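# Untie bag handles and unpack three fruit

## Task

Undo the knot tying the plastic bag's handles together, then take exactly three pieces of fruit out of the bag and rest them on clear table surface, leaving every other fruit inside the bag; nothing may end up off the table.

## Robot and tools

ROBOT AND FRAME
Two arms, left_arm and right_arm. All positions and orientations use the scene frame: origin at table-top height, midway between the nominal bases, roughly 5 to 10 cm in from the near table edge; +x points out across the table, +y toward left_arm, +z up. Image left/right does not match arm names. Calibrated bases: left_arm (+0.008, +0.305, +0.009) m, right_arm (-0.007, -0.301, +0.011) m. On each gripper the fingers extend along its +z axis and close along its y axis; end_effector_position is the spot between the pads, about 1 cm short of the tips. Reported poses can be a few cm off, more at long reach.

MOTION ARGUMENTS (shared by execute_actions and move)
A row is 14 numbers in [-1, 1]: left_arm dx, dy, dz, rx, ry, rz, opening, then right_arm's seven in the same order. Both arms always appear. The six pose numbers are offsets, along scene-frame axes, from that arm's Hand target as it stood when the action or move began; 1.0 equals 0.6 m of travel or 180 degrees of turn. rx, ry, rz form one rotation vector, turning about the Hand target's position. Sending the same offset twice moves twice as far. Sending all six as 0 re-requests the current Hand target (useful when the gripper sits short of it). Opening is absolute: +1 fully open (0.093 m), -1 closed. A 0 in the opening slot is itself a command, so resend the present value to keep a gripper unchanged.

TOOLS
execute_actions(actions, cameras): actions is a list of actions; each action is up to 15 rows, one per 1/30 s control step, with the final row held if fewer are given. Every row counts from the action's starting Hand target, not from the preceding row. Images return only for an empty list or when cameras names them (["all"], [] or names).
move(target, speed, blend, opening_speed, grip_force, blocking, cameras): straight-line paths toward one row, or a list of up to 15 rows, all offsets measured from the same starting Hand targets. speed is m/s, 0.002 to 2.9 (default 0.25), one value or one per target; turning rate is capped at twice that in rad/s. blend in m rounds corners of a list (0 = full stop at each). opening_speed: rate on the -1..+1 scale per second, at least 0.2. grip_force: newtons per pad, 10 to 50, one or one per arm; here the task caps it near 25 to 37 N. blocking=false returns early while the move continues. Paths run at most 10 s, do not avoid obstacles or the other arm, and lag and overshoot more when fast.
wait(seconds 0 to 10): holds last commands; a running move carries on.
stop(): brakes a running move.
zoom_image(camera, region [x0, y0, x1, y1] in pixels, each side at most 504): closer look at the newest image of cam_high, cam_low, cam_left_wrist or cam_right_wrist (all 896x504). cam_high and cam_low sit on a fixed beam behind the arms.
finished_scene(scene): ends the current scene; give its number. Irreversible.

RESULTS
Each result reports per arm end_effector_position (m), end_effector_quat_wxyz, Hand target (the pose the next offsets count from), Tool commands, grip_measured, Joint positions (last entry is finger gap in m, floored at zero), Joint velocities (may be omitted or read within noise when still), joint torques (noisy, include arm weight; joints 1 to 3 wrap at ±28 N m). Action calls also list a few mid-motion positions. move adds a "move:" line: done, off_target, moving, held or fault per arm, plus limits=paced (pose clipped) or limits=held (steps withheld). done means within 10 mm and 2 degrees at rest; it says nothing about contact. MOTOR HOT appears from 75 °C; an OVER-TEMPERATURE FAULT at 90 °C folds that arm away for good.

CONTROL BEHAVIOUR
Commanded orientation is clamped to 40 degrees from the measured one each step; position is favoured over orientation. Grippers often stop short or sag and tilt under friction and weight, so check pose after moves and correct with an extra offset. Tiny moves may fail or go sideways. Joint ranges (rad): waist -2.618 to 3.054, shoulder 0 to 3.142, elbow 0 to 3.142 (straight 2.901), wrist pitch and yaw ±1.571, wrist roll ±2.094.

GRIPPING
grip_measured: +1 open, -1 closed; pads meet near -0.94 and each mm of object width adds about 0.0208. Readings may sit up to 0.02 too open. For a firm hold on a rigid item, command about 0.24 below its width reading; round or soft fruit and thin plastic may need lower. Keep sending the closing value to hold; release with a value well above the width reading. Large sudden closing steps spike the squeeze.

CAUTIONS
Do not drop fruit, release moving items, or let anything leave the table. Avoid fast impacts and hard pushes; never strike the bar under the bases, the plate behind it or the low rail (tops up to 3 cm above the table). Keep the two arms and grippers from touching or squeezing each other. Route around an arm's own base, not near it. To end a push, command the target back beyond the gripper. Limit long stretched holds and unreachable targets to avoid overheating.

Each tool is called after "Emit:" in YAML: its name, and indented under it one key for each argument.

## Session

Emit:
execute_actions:
  actions: []

Scene clock: 0.00 s.
left_arm: end_effector_position=(+0.3924, +0.3124, +0.1092) grip_measured=+1.000 end_effector_quat_wxyz=(+0.602, -0.060, +0.792, +0.085) | right_arm: end_effector_position=(+0.3640, -0.3472, +0.0680) grip_measured=+1.000 end_effector_quat_wxyz=(+0.533, +0.086, +0.839, -0.071)
Joint positions: left_arm=[-0.097 1.586 0.333 0.963 -0.318 -0.036 0.093] | right_arm=[-0.082 1.565 0.312 0.83 0.127 0.08 0.093]
Joint velocities: within noise
Joint torques (N m): no reading
Heat: left arm: 39 °C; right arm: 48 °C.
Hand target: left_arm +0.3927, +0.3126, +0.1088; +0.600, -0.060, +0.793, +0.085 | right_arm +0.3666, -0.3487, +0.0736; +0.540, +0.089, +0.834, -0.072
Tool commands: left_gripper/opening=+1.0 right_gripper/opening=+1.0
camera_calibration:
cam_left_wrist: T_world_to_cam=[[0.19088, -0.97943, -0.0654409, 0.237414], [-0.637994, -0.07312, -0.766562, 0.396576], [0.746008, 0.188072, -0.638827, -0.192742], [0, 0, 0, 1]] pos_world=[0.351483, 0.297778, 0.196407]
cam_right_wrist: T_world_to_cam=[[-0.216211, -0.975729, 0.034733, -0.262561], [-0.742061, 0.141106, -0.655313, 0.403444], [0.634507, -0.16746, -0.754558, -0.151922], [0, 0, 0, 1]] pos_world=[0.339007, -0.338558, 0.158867]

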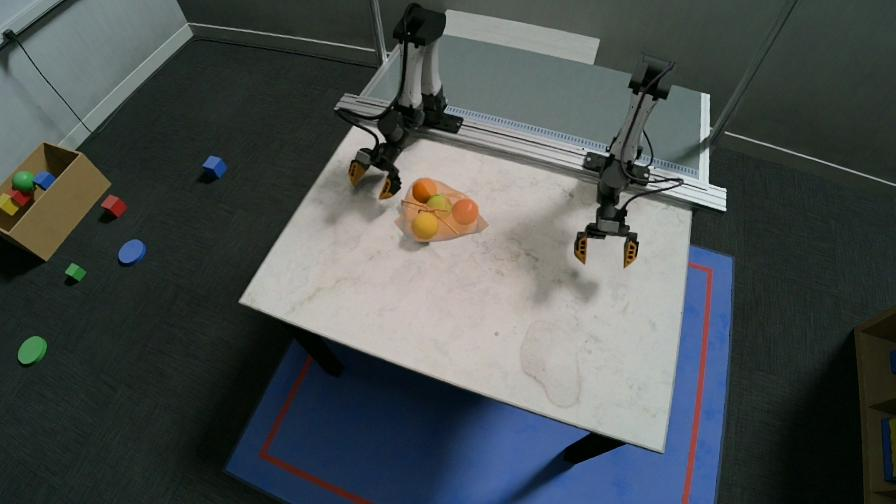

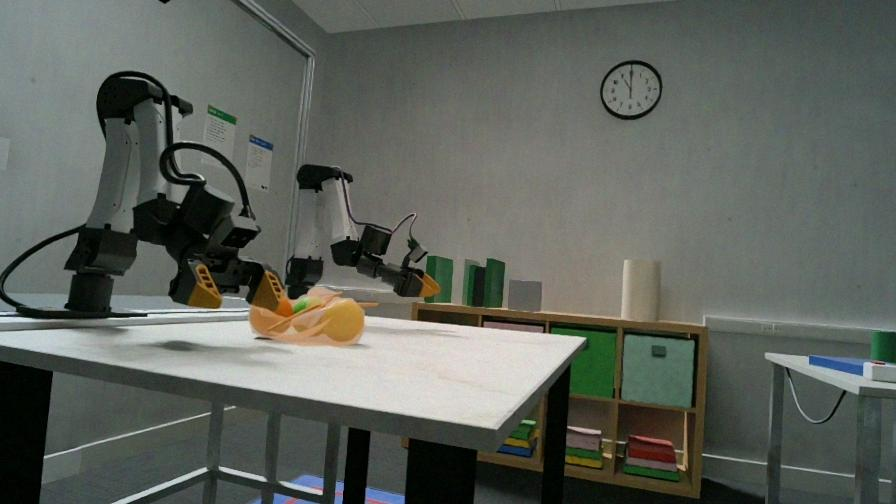

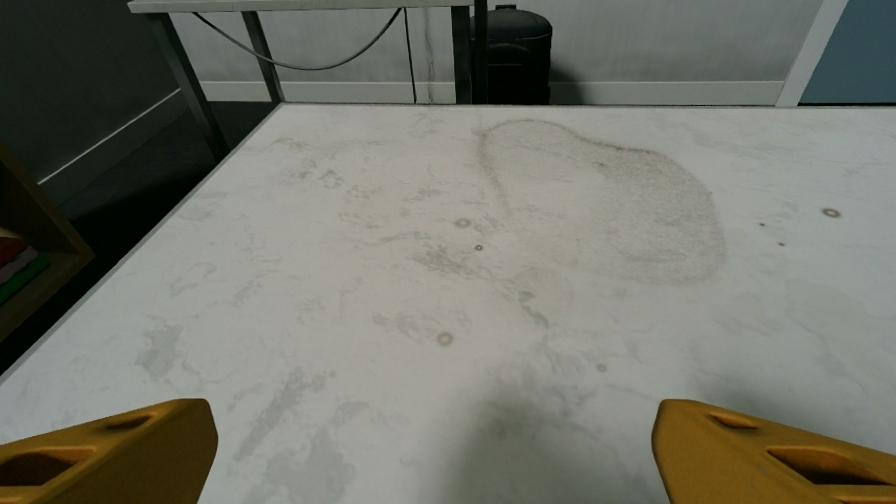

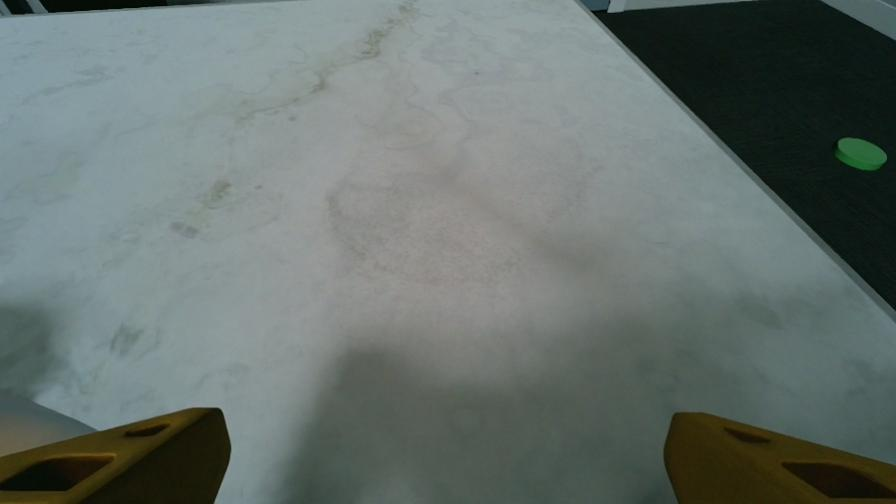

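Emit:
zoom_image:
  camera: "cam_high"
  region: [380, 160, 510, 260]

Emit:
zoom_image:
  camera: "cam_low"
  region: [230, 270, 400, 360]

Scaled by 3.877 from the camera's 896x504 image, which has a finer 1280x720 frame.

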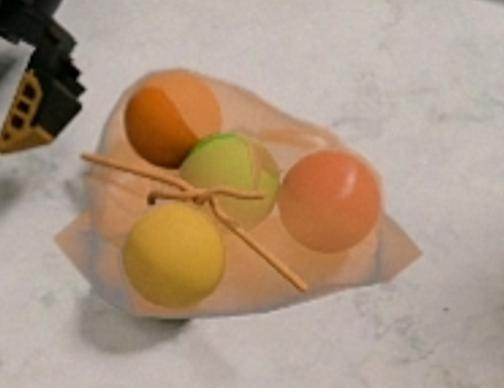

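Scaled by 2.965 from the camera's 896x504 image, which has a finer 1280x720 frame.

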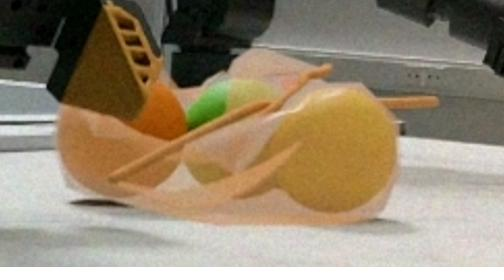

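Emit:
move:
  target:
    - [0,0,0,0,0,0,1,0,0,0.2,0.0166,0.113,0.0334,1]
    - [0,0,0,0,0,0,1,-0.11,0.363,0.33,0.0333,0.226,0.0668,1]
  speed: 0.25
  blend: [0.04,0]
  cameras: ["cam_right_wrist","cam_high"]

Scene clock: 40.20 s.
left_arm: end_effector_position=(+0.3924, +0.3124, +0.1092) grip_measured=+1.000 end_effector_quat_wxyz=(+0.602, -0.060, +0.792, +0.085) | right_arm: end_effector_position=(+0.2995, -0.1299, +0.2648) grip_measured=+1.000 end_effector_quat_wxyz=(+0.212, -0.005, +0.977, +0.004)
Joint positions: left_arm=[-0.097 1.586 0.333 0.963 -0.318 -0.036 0.093] | right_arm=[0.583 1.554 1.767 -1.373 0.205 0.547 0.093]
Joint torques (N m): left_arm=[0.32 -5.03 5.75 2.38 -0.07 -0.03] | right_arm=[-0.09 -5.34 11.66 1.13 0.32 0.09]
Heat: left arm: 41 °C; right arm: 51 °C.
Hand target: left_arm +0.3927, +0.3126, +0.1088; +0.600, -0.060, +0.793, +0.085 | right_arm +0.3006, -0.1310, +0.2716; +0.217, +0.000, +0.976, +0.000
Off the commanded pose: left_arm 0.001 m, 0 deg | right_arm 0.007 m, 1 deg.
move: done
camera_calibration:
cam_right_wrist: T_world_to_cam=[[0.0208229, -0.999781, -0.00199566, -0.135713], [-0.999757, -0.020808, -0.00721947, 0.338435], [0.00717637, 0.00214551, -0.999972, 0.348808], [0, 0, 0, 1]] pos_world=[0.338676, -0.129389, 0.35097]
Images, in order (width x height): cam_high 896x504, cam_right_wrist 896x504.

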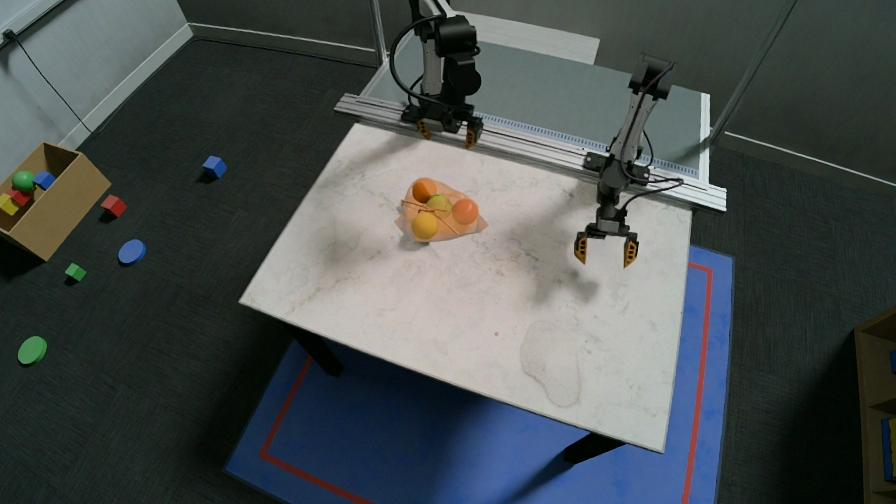

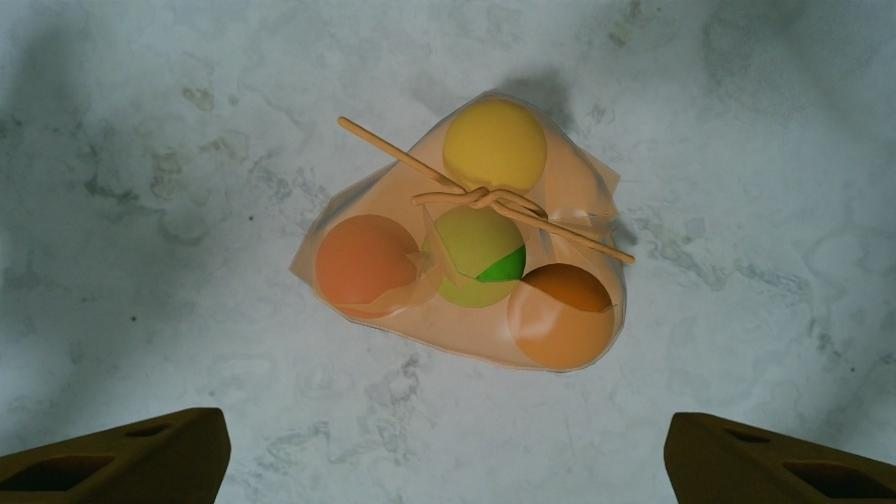

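Emit:
zoom_image:
  camera: "cam_right_wrist"
  region: [280, 80, 650, 290]

Emit:
zoom_image:
  camera: "cam_right_wrist"
  region: [390, 140, 580, 260]

Scaled by 1.362 from the camera's 896x504 image, which has a finer 1280x720 frame.

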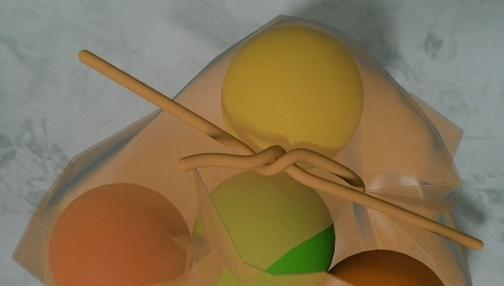

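Scaled by 2.653 from the camera's 896x504 image, which has a finer 1280x720 frame.

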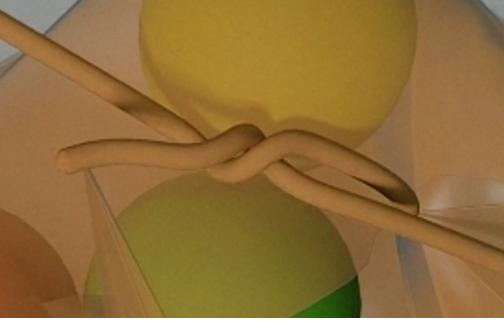

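Emit:
move:
  target: [0,0,0,0,0,0,1,0.03,-0.15,-0.08,0,0,0,1]
  speed: 0.25
  cameras: ["cam_right_wrist"]

Emit:
zoom_image:
  camera: "cam_right_wrist"
  region: [250, 140, 450, 290]

Scene clock: 103.50 s.
left_arm: end_effector_position=(+0.3924, +0.3124, +0.1092) grip_measured=+1.000 end_effector_quat_wxyz=(+0.602, -0.060, +0.792, +0.085) | right_arm: end_effector_position=(+0.3201, -0.2196, +0.2191) grip_measured=+1.000 end_effector_quat_wxyz=(+0.204, +0.000, +0.979, -0.007)
Joint positions: left_arm=[-0.097 1.586 0.333 0.963 -0.318 -0.036 0.093] | right_arm=[0.257 1.435 1.453 -1.159 0.086 0.257 0.093]
Joint torques (N m): left_arm=[0.35 -4.97 5.78 2.38 -0.07 -0.02] | right_arm=[-0.8 -8.05 7.05 1.64 0.01 -0.05]
Heat: left arm: 45 °C; right arm: 55 °C.
Hand target: left_arm +0.3927, +0.3126, +0.1088; +0.600, -0.060, +0.793, +0.085 | right_arm +0.3186, -0.2209, +0.2236; +0.217, -0.001, +0.976, +0.000
Off the commanded pose: left_arm 0.001 m, 0 deg | right_arm 0.005 m, 2 deg.
move: done
camera_calibration:
cam_right_wrist: T_world_to_cam=[[0.00507293, -0.999854, 0.0163337, -0.224861], [-0.999951, -0.00493275, 0.00861136, 0.356942], [-0.00852953, -0.0163766, -0.99983, 0.304044], [0, 0, 0, 1]] pos_world=[0.360659, -0.218088, 0.304592]
Images, in order (width x height): cam_right_wrist 896x504.

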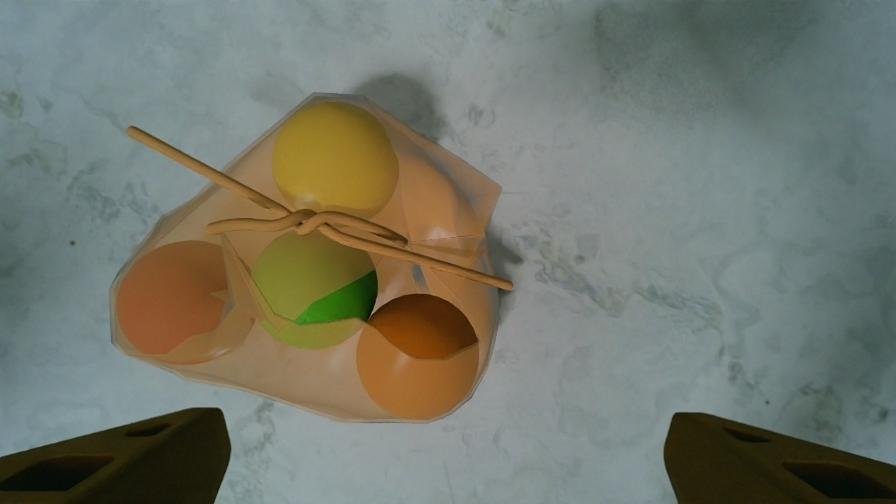

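Scaled by 2.520 from the camera's 896x504 image, which has a finer 1280x720 frame.

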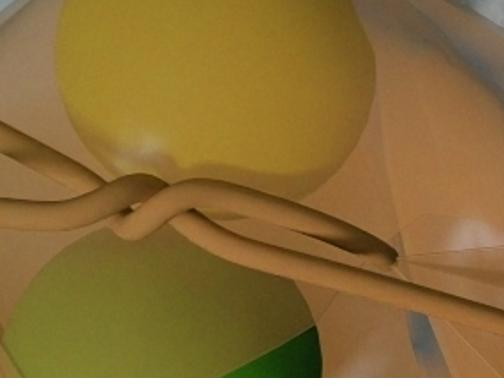

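Emit:
move:
  target: [0,0,0,0,0,0,1,0.0875,0.178,-0.1,-0.0439,0.0439,0.4985,-0.48]
  speed: 0.25
  cameras: ["cam_right_wrist","cam_low","cam_high"]

Emit:
zoom_image:
  camera: "cam_low"
  region: [230, 240, 400, 360]

Scene clock: 170.83 s.
left_arm: end_effector_position=(+0.3924, +0.3124, +0.1092) grip_measured=+1.000 end_effector_quat_wxyz=(+0.602, -0.060, +0.792, +0.085) | right_arm: end_effector_position=(+0.3710, -0.1178, +0.1605) grip_measured=-0.478 end_effector_quat_wxyz=(-0.092, +0.697, -0.706, -0.086)
Joint positions: left_arm=[-0.097 1.586 0.333 0.963 -0.318 -0.036 0.093] | right_arm=[0.325 2.007 1.961 -1.39 -0.266 -1.21 0.022]
Joint torques (N m): left_arm=[0.34 -5.07 5.75 2.38 -0.07 -0.03] | right_arm=[0.14 -8.58 11.51 0.47 -0.32 -0.09]
Heat: left arm: 48 °C; right arm: 52 °C.
Hand target: left_arm +0.3927, +0.3126, +0.1088; +0.600, -0.060, +0.793, +0.085 | right_arm +0.3711, -0.1142, +0.1635; -0.092, +0.701, -0.701, -0.092
Off the commanded pose: left_arm 0.001 m, 0 deg | right_arm 0.005 m, 1 deg.
move: done
camera_calibration:
cam_right_wrist: T_world_to_cam=[[0.999939, -0.0040127, 0.0103052, -0.373264], [-0.00567666, -0.985957, 0.166903, -0.101087], [0.00949071, -0.166951, -0.98592, 0.220976], [0, 0, 0, 1]] pos_world=[0.37057, -0.0642728, 0.238583]
Images, in order (width x height): cam_high 896x504, cam_low 896x504, cam_right_wrist 896x504.

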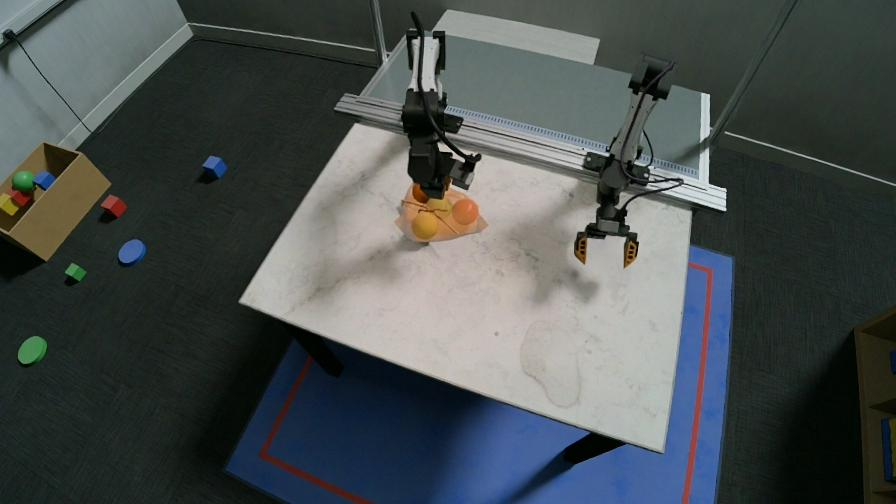

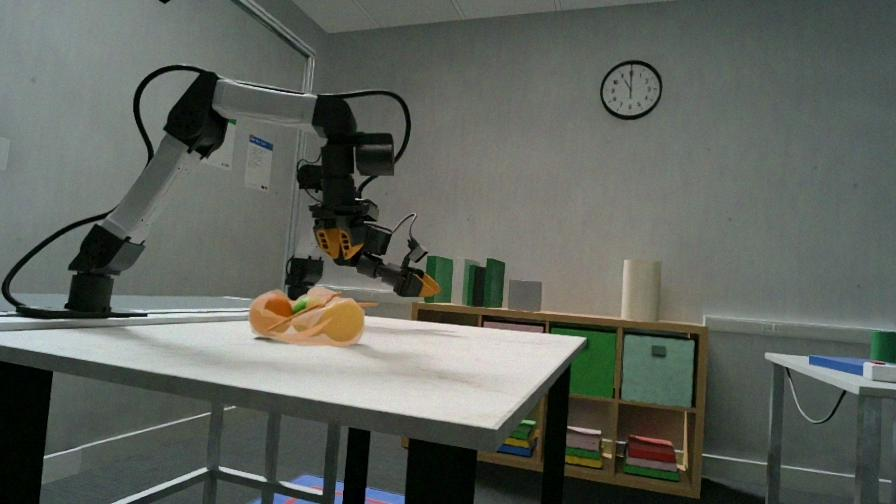

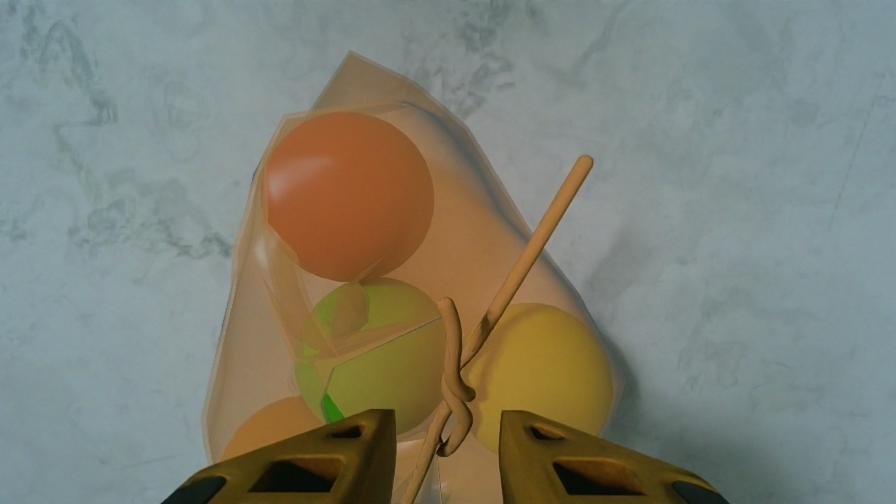

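Scaled by 2.965 from the camera's 896x504 image, which has a finer 1280x720 frame.

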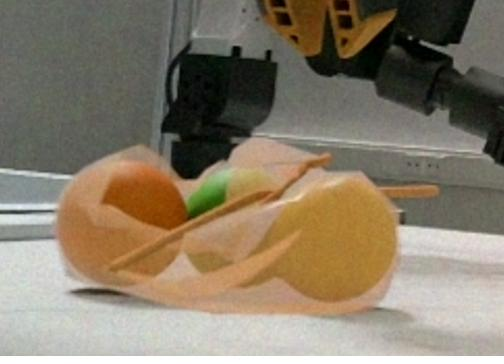

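Emit:
move:
  target: [0,0,0,0,0,0,1,0,0.008,-0.1,0,0,0,-0.6]
  speed: 0.12
  cameras: ["cam_right_wrist","cam_low"]

Emit:
zoom_image:
  camera: "cam_low"
  region: [230, 240, 400, 360]

Scene clock: 186.30 s.
left_arm: end_effector_position=(+0.3924, +0.3124, +0.1092) grip_measured=+1.000 end_effector_quat_wxyz=(+0.602, -0.060, +0.792, +0.085) | right_arm: end_effector_position=(+0.3724, -0.1119, +0.1098) grip_measured=-0.598 end_effector_quat_wxyz=(-0.094, +0.703, -0.700, -0.086)
Joint positions: left_arm=[-0.097 1.586 0.333 0.963 -0.318 -0.036 0.093] | right_arm=[0.341 2.007 1.76 -1.183 -0.267 -1.21 0.016]
Joint torques (N m): left_arm=[0.27 -5.05 5.74 2.38 -0.06 -0.02] | right_arm=[0.13 -9.43 7.04 0.9 -0.27 0.09]
Heat: left arm: 49 °C; right arm: 56 °C.
Hand target: left_arm +0.3927, +0.3126, +0.1088; +0.600, -0.060, +0.793, +0.085 | right_arm +0.3710, -0.1093, +0.1035; -0.092, +0.701, -0.701, -0.092
Off the commanded pose: left_arm 0.001 m, 0 deg | right_arm 0.007 m, 1 deg.
move: done
camera_calibration:
cam_right_wrist: T_world_to_cam=[[0.99982, 0.012192, 0.0145636, -0.37275], [0.0096329, -0.986345, 0.164409, -0.0922458], [0.0163692, -0.164239, -0.986285, 0.169713], [0, 0, 0, 1]] pos_world=[0.370793, -0.058568, 0.18798]
Images, in order (width x height): cam_low 896x504, cam_right_wrist 896x504.

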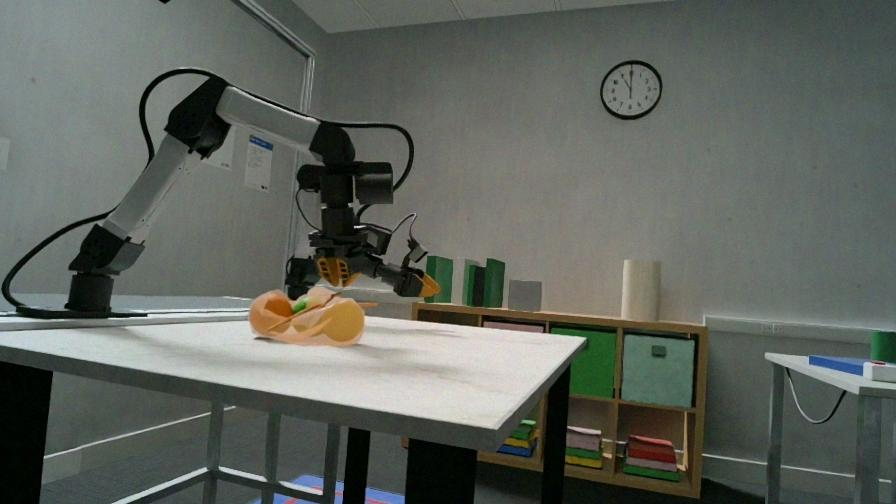

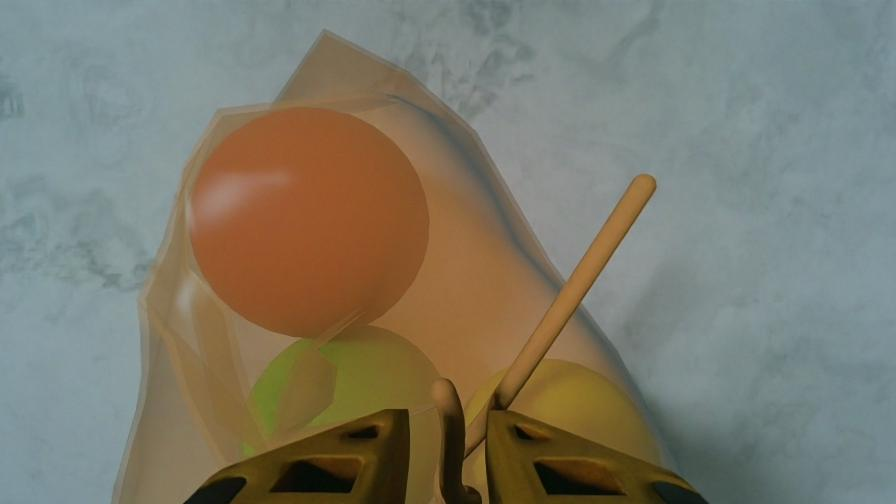

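Scaled by 2.965 from the camera's 896x504 image, which has a finer 1280x720 frame.

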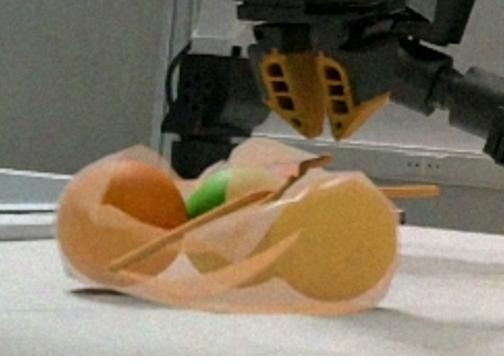

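Emit:
move:
  target: [0,0,0,0,0,0,1,0,-0.002,-0.037,0,0,0,-0.6]
  speed: 0.06
  cameras: ["cam_right_wrist","cam_low"]

Emit:
zoom_image:
  camera: "cam_low"
  region: [230, 240, 400, 360]

Scene clock: 196.37 s.
left_arm: end_effector_position=(+0.3924, +0.3124, +0.1092) grip_measured=+1.000 end_effector_quat_wxyz=(+0.602, -0.060, +0.792, +0.085) | right_arm: end_effector_position=(+0.3730, -0.1124, +0.0911) grip_measured=-0.598 end_effector_quat_wxyz=(-0.098, +0.703, -0.699, -0.084)
Joint positions: left_arm=[-0.097 1.586 0.333 0.963 -0.318 -0.036 0.093] | right_arm=[0.341 2.007 1.684 -1.099 -0.267 -1.21 0.016]
Joint torques (N m): left_arm=[0.39 -5.01 5.76 2.37 -0.08 -0.04] | right_arm=[0.12 -8.49 6.83 0.93 -0.3 0.09]
Heat: left arm: 49 °C; right arm: 55 °C.
Hand target: left_arm +0.3927, +0.3126, +0.1088; +0.600, -0.060, +0.793, +0.085 | right_arm +0.3710, -0.1105, +0.0813; -0.092, +0.701, -0.701, -0.092
Off the commanded pose: left_arm 0.001 m, 0 deg | right_arm 0.010 m, 1 deg.
move: done
camera_calibration:
cam_right_wrist: T_world_to_cam=[[0.999671, 0.0124335, 0.0224564, -0.373644], [0.00864136, -0.986804, 0.161687, -0.0890736], [0.0241704, -0.16144, -0.986586, 0.148579], [0, 0, 0, 1]] pos_world=[0.370699, -0.0592659, 0.169378]
Images, in order (width x height): cam_low 896x504, cam_right_wrist 896x504.

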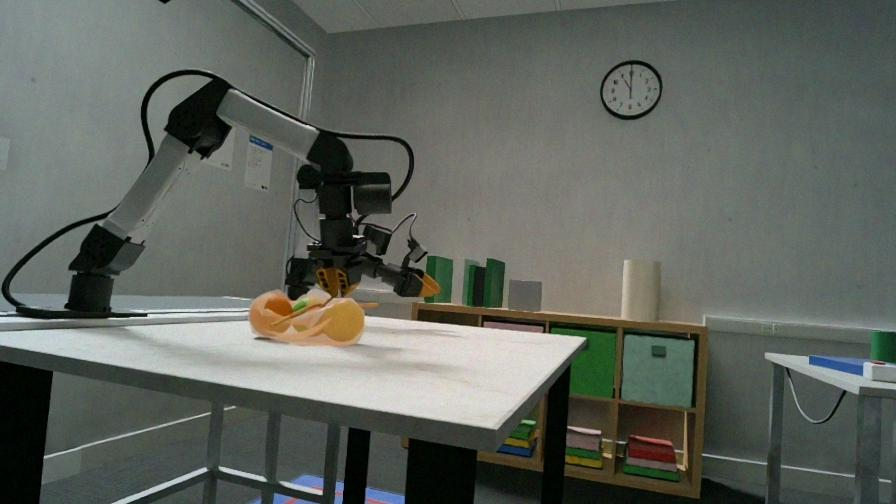

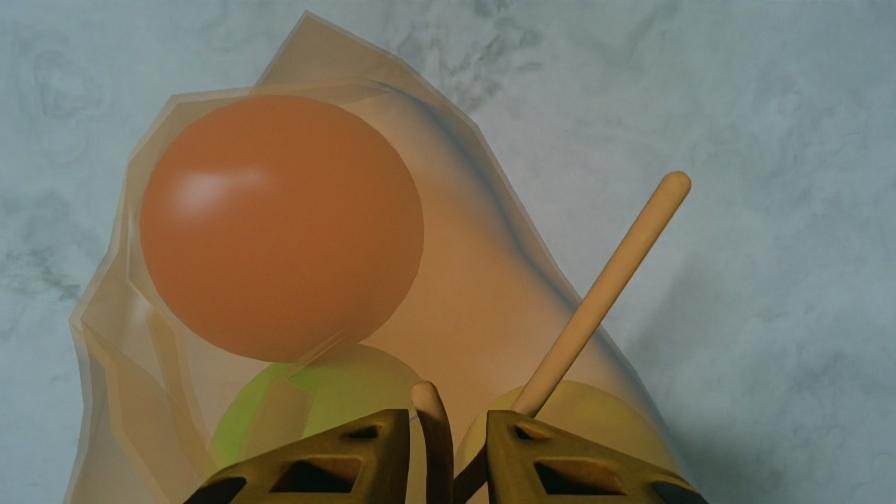

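Scaled by 2.965 from the camera's 896x504 image, which has a finer 1280x720 frame.

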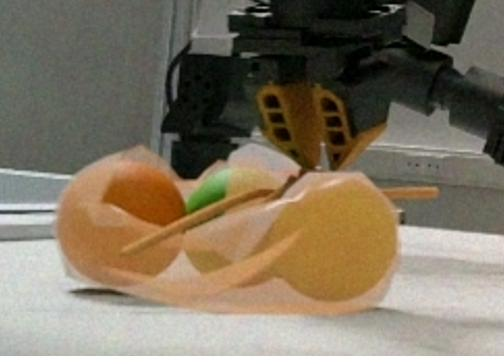

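Emit:
move:
  target: [0,0,0,0,0,0,1,0,0,0,0,0,0,-1]
  opening_speed: 0.4
  cameras: ["cam_right_wrist","cam_low"]

Emit:
zoom_image:
  camera: "cam_low"
  region: [230, 240, 400, 360]

Scene clock: 204.07 s.
left_arm: end_effector_position=(+0.3924, +0.3124, +0.1092) grip_measured=+1.000 end_effector_quat_wxyz=(+0.602, -0.060, +0.792, +0.085) | right_arm: end_effector_position=(+0.3731, -0.1123, +0.0911) grip_measured=-0.987 end_effector_quat_wxyz=(-0.098, +0.703, -0.699, -0.084)
Joint positions: left_arm=[-0.097 1.586 0.333 0.963 -0.318 -0.036 0.093] | right_arm=[0.341 2.007 1.684 -1.099 -0.267 -1.21 0]
Joint torques (N m): left_arm=[0.36 -5.04 5.74 2.38 -0.06 -0.02] | right_arm=[0.05 -8.62 6.84 0.96 -0.3 0.05]
Heat: left arm: 50 °C; right arm: 54 °C.
Hand target: left_arm +0.3927, +0.3126, +0.1088; +0.600, -0.060, +0.793, +0.085 | right_arm +0.3710, -0.1105, +0.0813; -0.092, +0.701, -0.701, -0.092
Off the commanded pose: left_arm 0.001 m, 0 deg | right_arm 0.010 m, 1 deg.
move: done
camera_calibration:
cam_right_wrist: T_world_to_cam=[[0.999662, 0.0123981, 0.0228699, -0.373814], [0.00854442, -0.986837, 0.161494, -0.0889088], [0.0245711, -0.161244, -0.986609, 0.148459], [0, 0, 0, 1]] pos_world=[0.3708, -0.0591658, 0.169378]
Images, in order (width x height): cam_low 896x504, cam_right_wrist 896x504.

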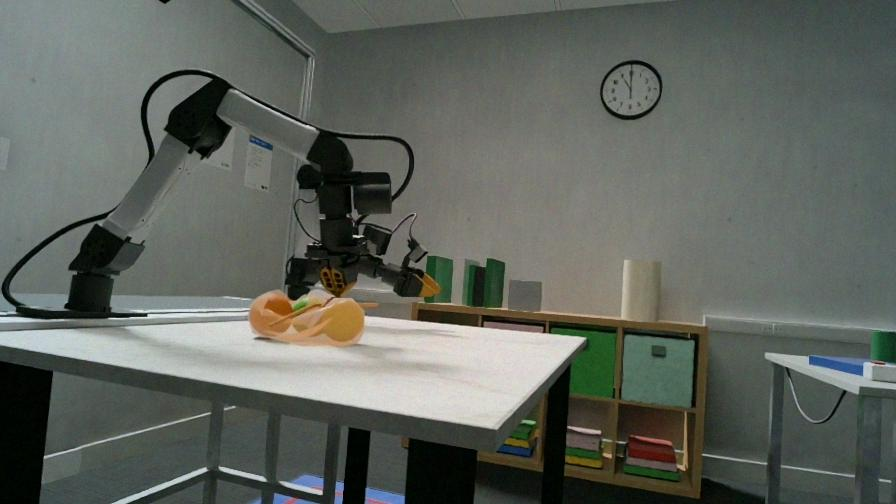

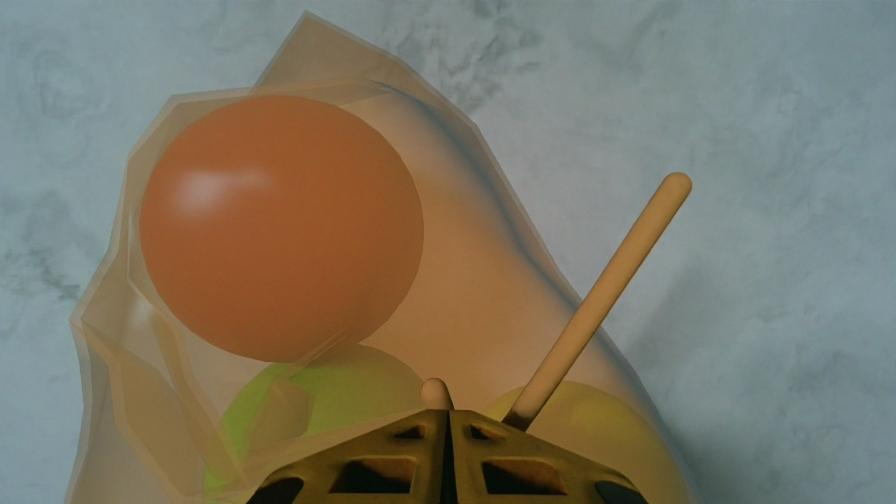

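Scaled by 2.965 from the camera's 896x504 image, which has a finer 1280x720 frame.

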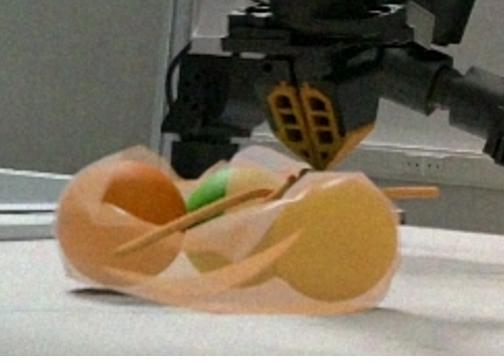

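Emit:
move:
  target:
    - [0,0,0,0,0,0,1,0,0,0.005,0,0,0,-0.55]
    - [0,0,0,0,0,0,1,-0.004,-0.003,-0.018,0,0,0,-0.55]
  speed: 0.05
  cameras: ["cam_right_wrist","cam_low"]

Emit:
zoom_image:
  camera: "cam_low"
  region: [230, 240, 400, 360]

Scene clock: 215.73 s.
left_arm: end_effector_position=(+0.3924, +0.3124, +0.1092) grip_measured=+1.000 end_effector_quat_wxyz=(+0.602, -0.060, +0.792, +0.085) | right_arm: end_effector_position=(+0.3707, -0.1136, +0.0789) grip_measured=-0.552 end_effector_quat_wxyz=(-0.096, +0.703, -0.699, -0.085)
Joint positions: left_arm=[-0.097 1.586 0.333 0.963 -0.318 -0.036 0.093] | right_arm=[0.341 2.007 1.636 -1.054 -0.267 -1.21 0.019]
Joint torques (N m): left_arm=[0.32 -5 5.67 2.39 -0.07 -0.02] | right_arm=[-0.06 -8.94 6.78 0.89 -0.29 0.05]
Heat: left arm: 50 °C; right arm: 53 °C.
Hand target: left_arm +0.3927, +0.3126, +0.1088; +0.600, -0.060, +0.793, +0.085 | right_arm +0.3686, -0.1123, +0.0705; -0.092, +0.701, -0.701, -0.092
Off the commanded pose: left_arm 0.001 m, 0 deg | right_arm 0.009 m, 1 deg.
move: done
camera_calibration:
cam_right_wrist: T_world_to_cam=[[0.999739, 0.0123307, 0.01922, -0.370877], [0.00903997, -0.986625, 0.162755, -0.088474], [0.0209698, -0.162539, -0.986479, 0.137511], [0, 0, 0, 1]] pos_world=[0.368697, -0.0603667, 0.157179]
Images, in order (width x height): cam_low 896x504, cam_right_wrist 896x504.

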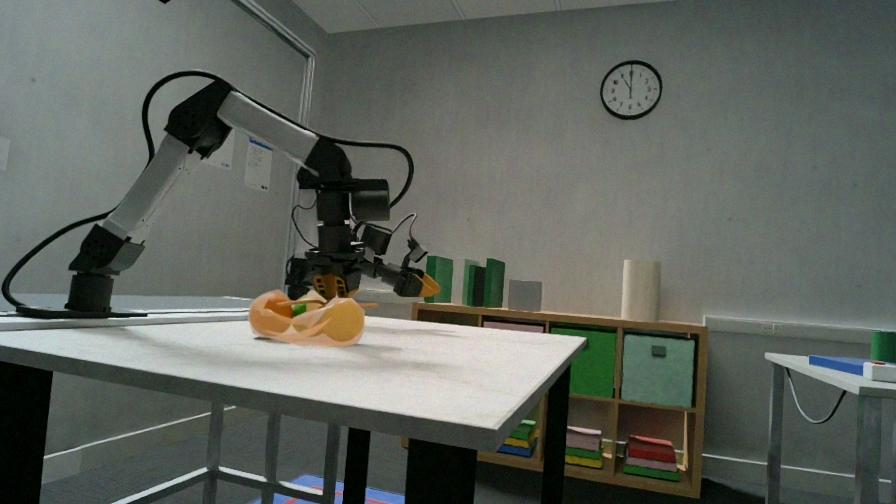

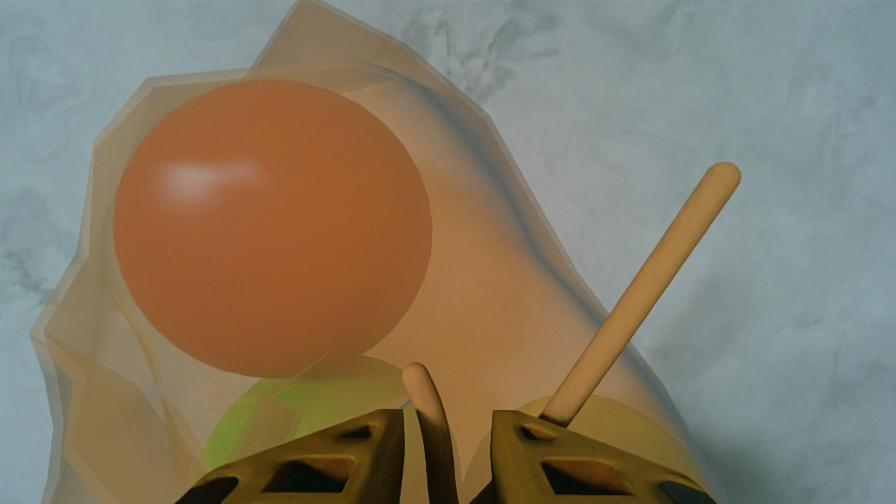

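Scaled by 2.965 from the camera's 896x504 image, which has a finer 1280x720 frame.

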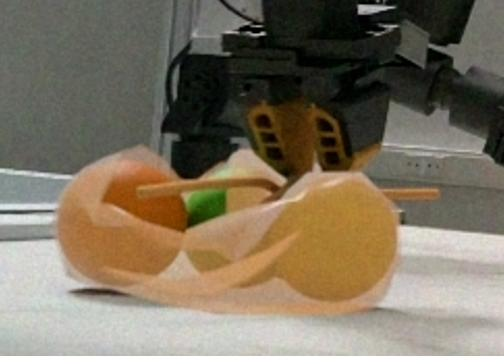

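Emit:
move:
  target: [0,0,0,0,0,0,1,0,0,0.002,0,0,0,-1]
  opening_speed: 0.4
  cameras: ["cam_right_wrist","cam_low"]

Emit:
zoom_image:
  camera: "cam_low"
  region: [230, 240, 400, 360]

Scene clock: 231.03 s.
left_arm: end_effector_position=(+0.3924, +0.3124, +0.1092) grip_measured=+1.000 end_effector_quat_wxyz=(+0.602, -0.060, +0.792, +0.085) | right_arm: end_effector_position=(+0.3708, -0.1136, +0.0789) grip_measured=-0.924 end_effector_quat_wxyz=(-0.097, +0.703, -0.699, -0.085)
Joint positions: left_arm=[-0.097 1.586 0.333 0.963 -0.318 -0.036 0.093] | right_arm=[0.341 2.007 1.636 -1.054 -0.267 -1.21 0.001]
Joint torques (N m): left_arm=[0.34 -5.03 5.7 2.38 -0.07 -0.02] | right_arm=[-0.06 -8.91 7.15 0.85 -0.29 0.08]
Heat: left arm: 51 °C; right arm: 53 °C.
Hand target: left_arm +0.3927, +0.3126, +0.1088; +0.600, -0.060, +0.793, +0.085 | right_arm +0.3686, -0.1123, +0.0717; -0.092, +0.701, -0.701, -0.092
Off the commanded pose: left_arm 0.001 m, 0 deg | right_arm 0.008 m, 1 deg.
move: done
camera_calibration:
cam_right_wrist: T_world_to_cam=[[0.999731, 0.0123927, 0.0196162, -0.370933], [0.00903876, -0.986641, 0.162661, -0.0884597], [0.0213699, -0.16244, -0.986487, 0.13737], [0, 0, 0, 1]] pos_world=[0.368697, -0.0603667, 0.157179]
Images, in order (width x height): cam_low 896x504, cam_right_wrist 896x504.

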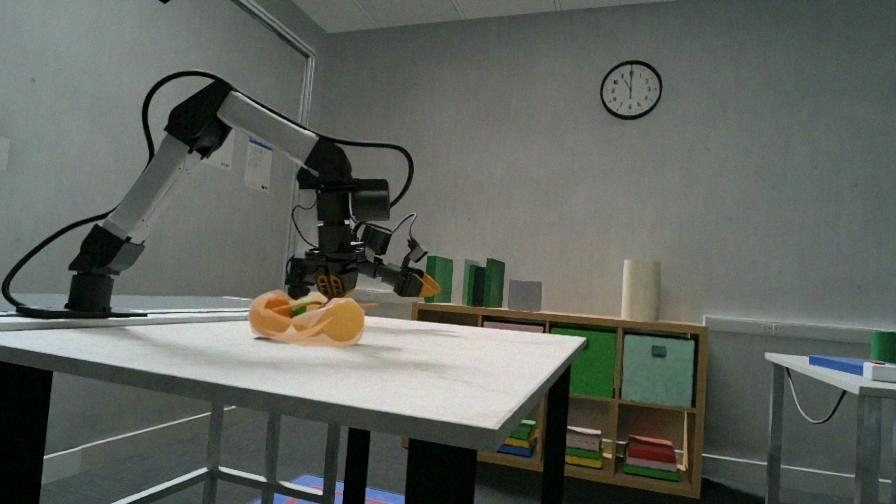

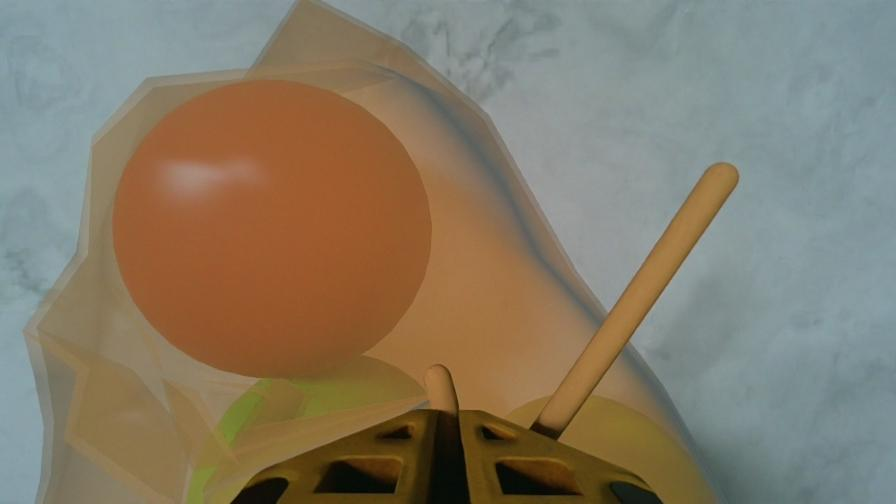

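Scaled by 2.965 from the camera's 896x504 image, which has a finer 1280x720 frame.

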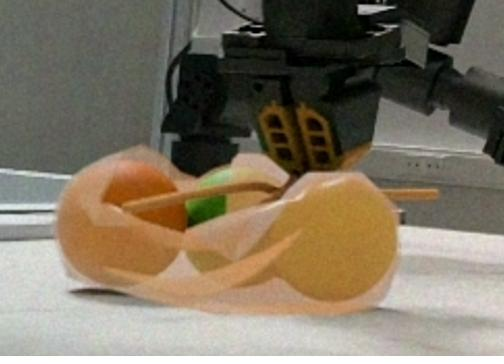

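Emit:
move:
  target: [0,0,0,0,0,0,1,0,0.06,0.045,0,0,0,-1]
  speed: 0.06
  cameras: ["cam_right_wrist","cam_low"]

Emit:
zoom_image:
  camera: "cam_low"
  region: [230, 240, 400, 360]

Scene clock: 241.50 s.
left_arm: end_effector_position=(+0.3924, +0.3124, +0.1092) grip_measured=+1.000 end_effector_quat_wxyz=(+0.602, -0.060, +0.792, +0.085) | right_arm: end_effector_position=(+0.3669, -0.0780, +0.0965) grip_measured=-0.924 end_effector_quat_wxyz=(-0.096, +0.704, -0.698, -0.091)
Joint positions: left_arm=[-0.097 1.586 0.333 0.963 -0.318 -0.036 0.093] | right_arm=[0.422 2.037 1.753 -1.125 -0.267 -1.13 0.001]
Joint torques (N m): left_arm=[0.34 -5.07 5.72 2.37 -0.06 -0.03] | right_arm=[0.08 -8.94 11.64 0.52 -0.18 0.05]
Heat: left arm: 51 °C; right arm: 53 °C.
Hand target: left_arm +0.3927, +0.3126, +0.1088; +0.600, -0.060, +0.793, +0.085 | right_arm +0.3686, -0.0763, +0.0988; -0.092, +0.701, -0.701, -0.092
Off the commanded pose: left_arm 0.001 m, 0 deg | right_arm 0.003 m, 1 deg.
move: done
camera_calibration:
cam_right_wrist: T_world_to_cam=[[0.999827, 0.0156612, 0.010077, -0.366698], [0.0139271, -0.988019, 0.153702, -0.0571667], [0.0123634, -0.153535, -0.988066, 0.164649], [0, 0, 0, 1]] pos_world=[0.365395, -0.0254595, 0.175166]
Images, in order (width x height): cam_low 896x504, cam_right_wrist 896x504.

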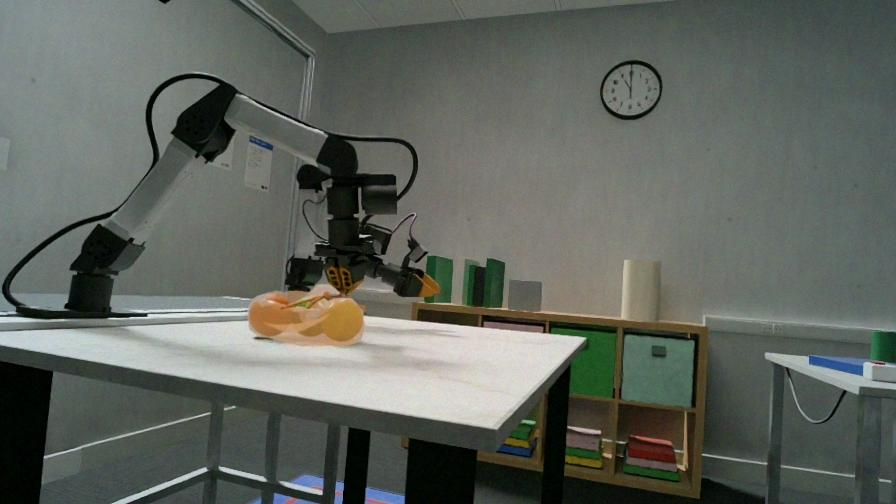

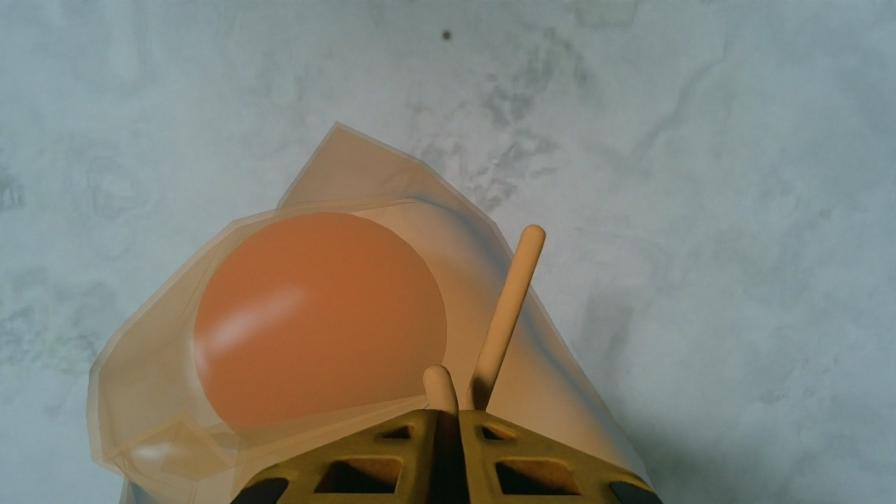

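Scaled by 2.965 from the camera's 896x504 image, which has a finer 1280x720 frame.

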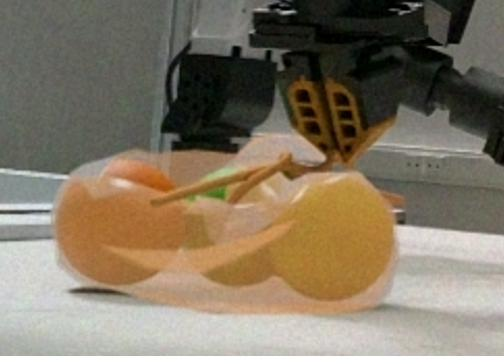

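Emit:
move:
  target: [0,0,0,0,0,0,1,0,0.06,0.035,0,0,0,-1]
  speed: 0.06
  cameras: ["cam_right_wrist","cam_low"]

Emit:
zoom_image:
  camera: "cam_low"
  region: [230, 240, 400, 360]

Scene clock: 248.03 s.
left_arm: end_effector_position=(+0.3924, +0.3124, +0.1092) grip_measured=+1.000 end_effector_quat_wxyz=(+0.602, -0.060, +0.792, +0.085) | right_arm: end_effector_position=(+0.3663, -0.0415, +0.1175) grip_measured=-0.924 end_effector_quat_wxyz=(-0.096, +0.703, -0.698, -0.096)
Joint positions: left_arm=[-0.097 1.586 0.333 0.963 -0.318 -0.036 0.093] | right_arm=[0.497 2.102 1.938 -1.229 -0.263 -1.053 0.001]
Joint torques (N m): left_arm=[0.38 -4.94 5.74 2.37 -0.08 -0.02] | right_arm=[0.16 -9.46 11.93 0.61 -0.09 0.06]
Heat: left arm: 51 °C; right arm: 55 °C.
Hand target: left_arm +0.3927, +0.3126, +0.1088; +0.600, -0.060, +0.793, +0.085 | right_arm +0.3686, -0.0403, +0.1197; -0.092, +0.701, -0.701, -0.092
Off the commanded pose: left_arm 0.001 m, 0 deg | right_arm 0.003 m, 1 deg.
move: done
camera_calibration:
cam_right_wrist: T_world_to_cam=[[0.99987, 0.0159507, 0.00243302, -0.365988], [0.0154165, -0.988912, 0.147701, -0.0242366], [0.00476198, -0.147644, -0.989029, 0.194217], [0, 0, 0, 1]] pos_world=[0.365389, 0.010545, 0.196557]
Images, in order (width x height): cam_low 896x504, cam_right_wrist 896x504.

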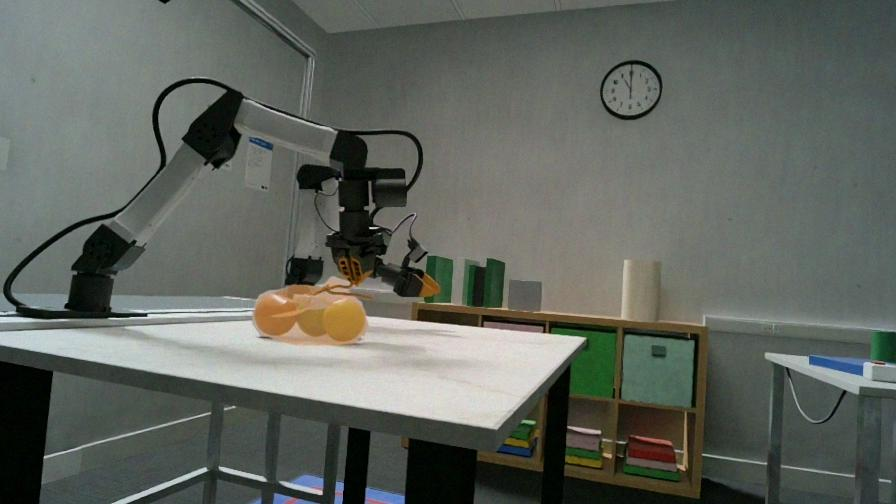

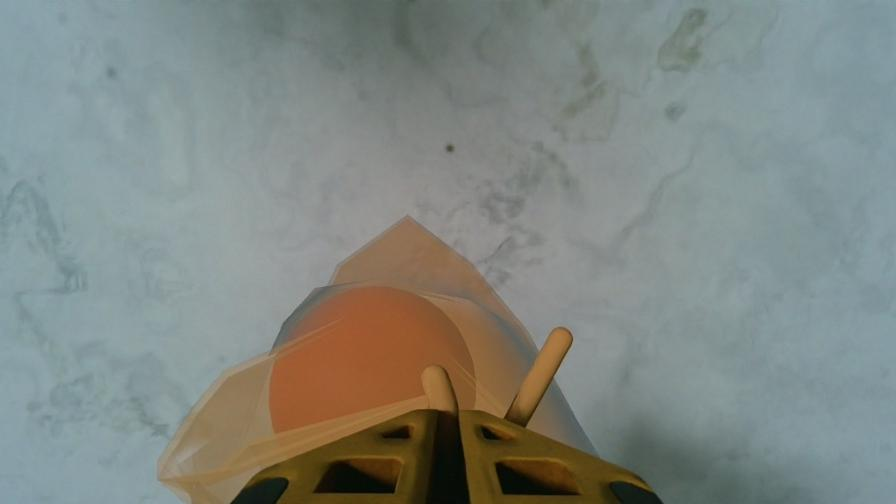

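Scaled by 2.965 from the camera's 896x504 image, which has a finer 1280x720 frame.

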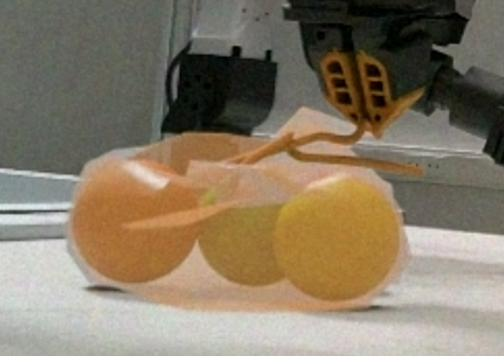

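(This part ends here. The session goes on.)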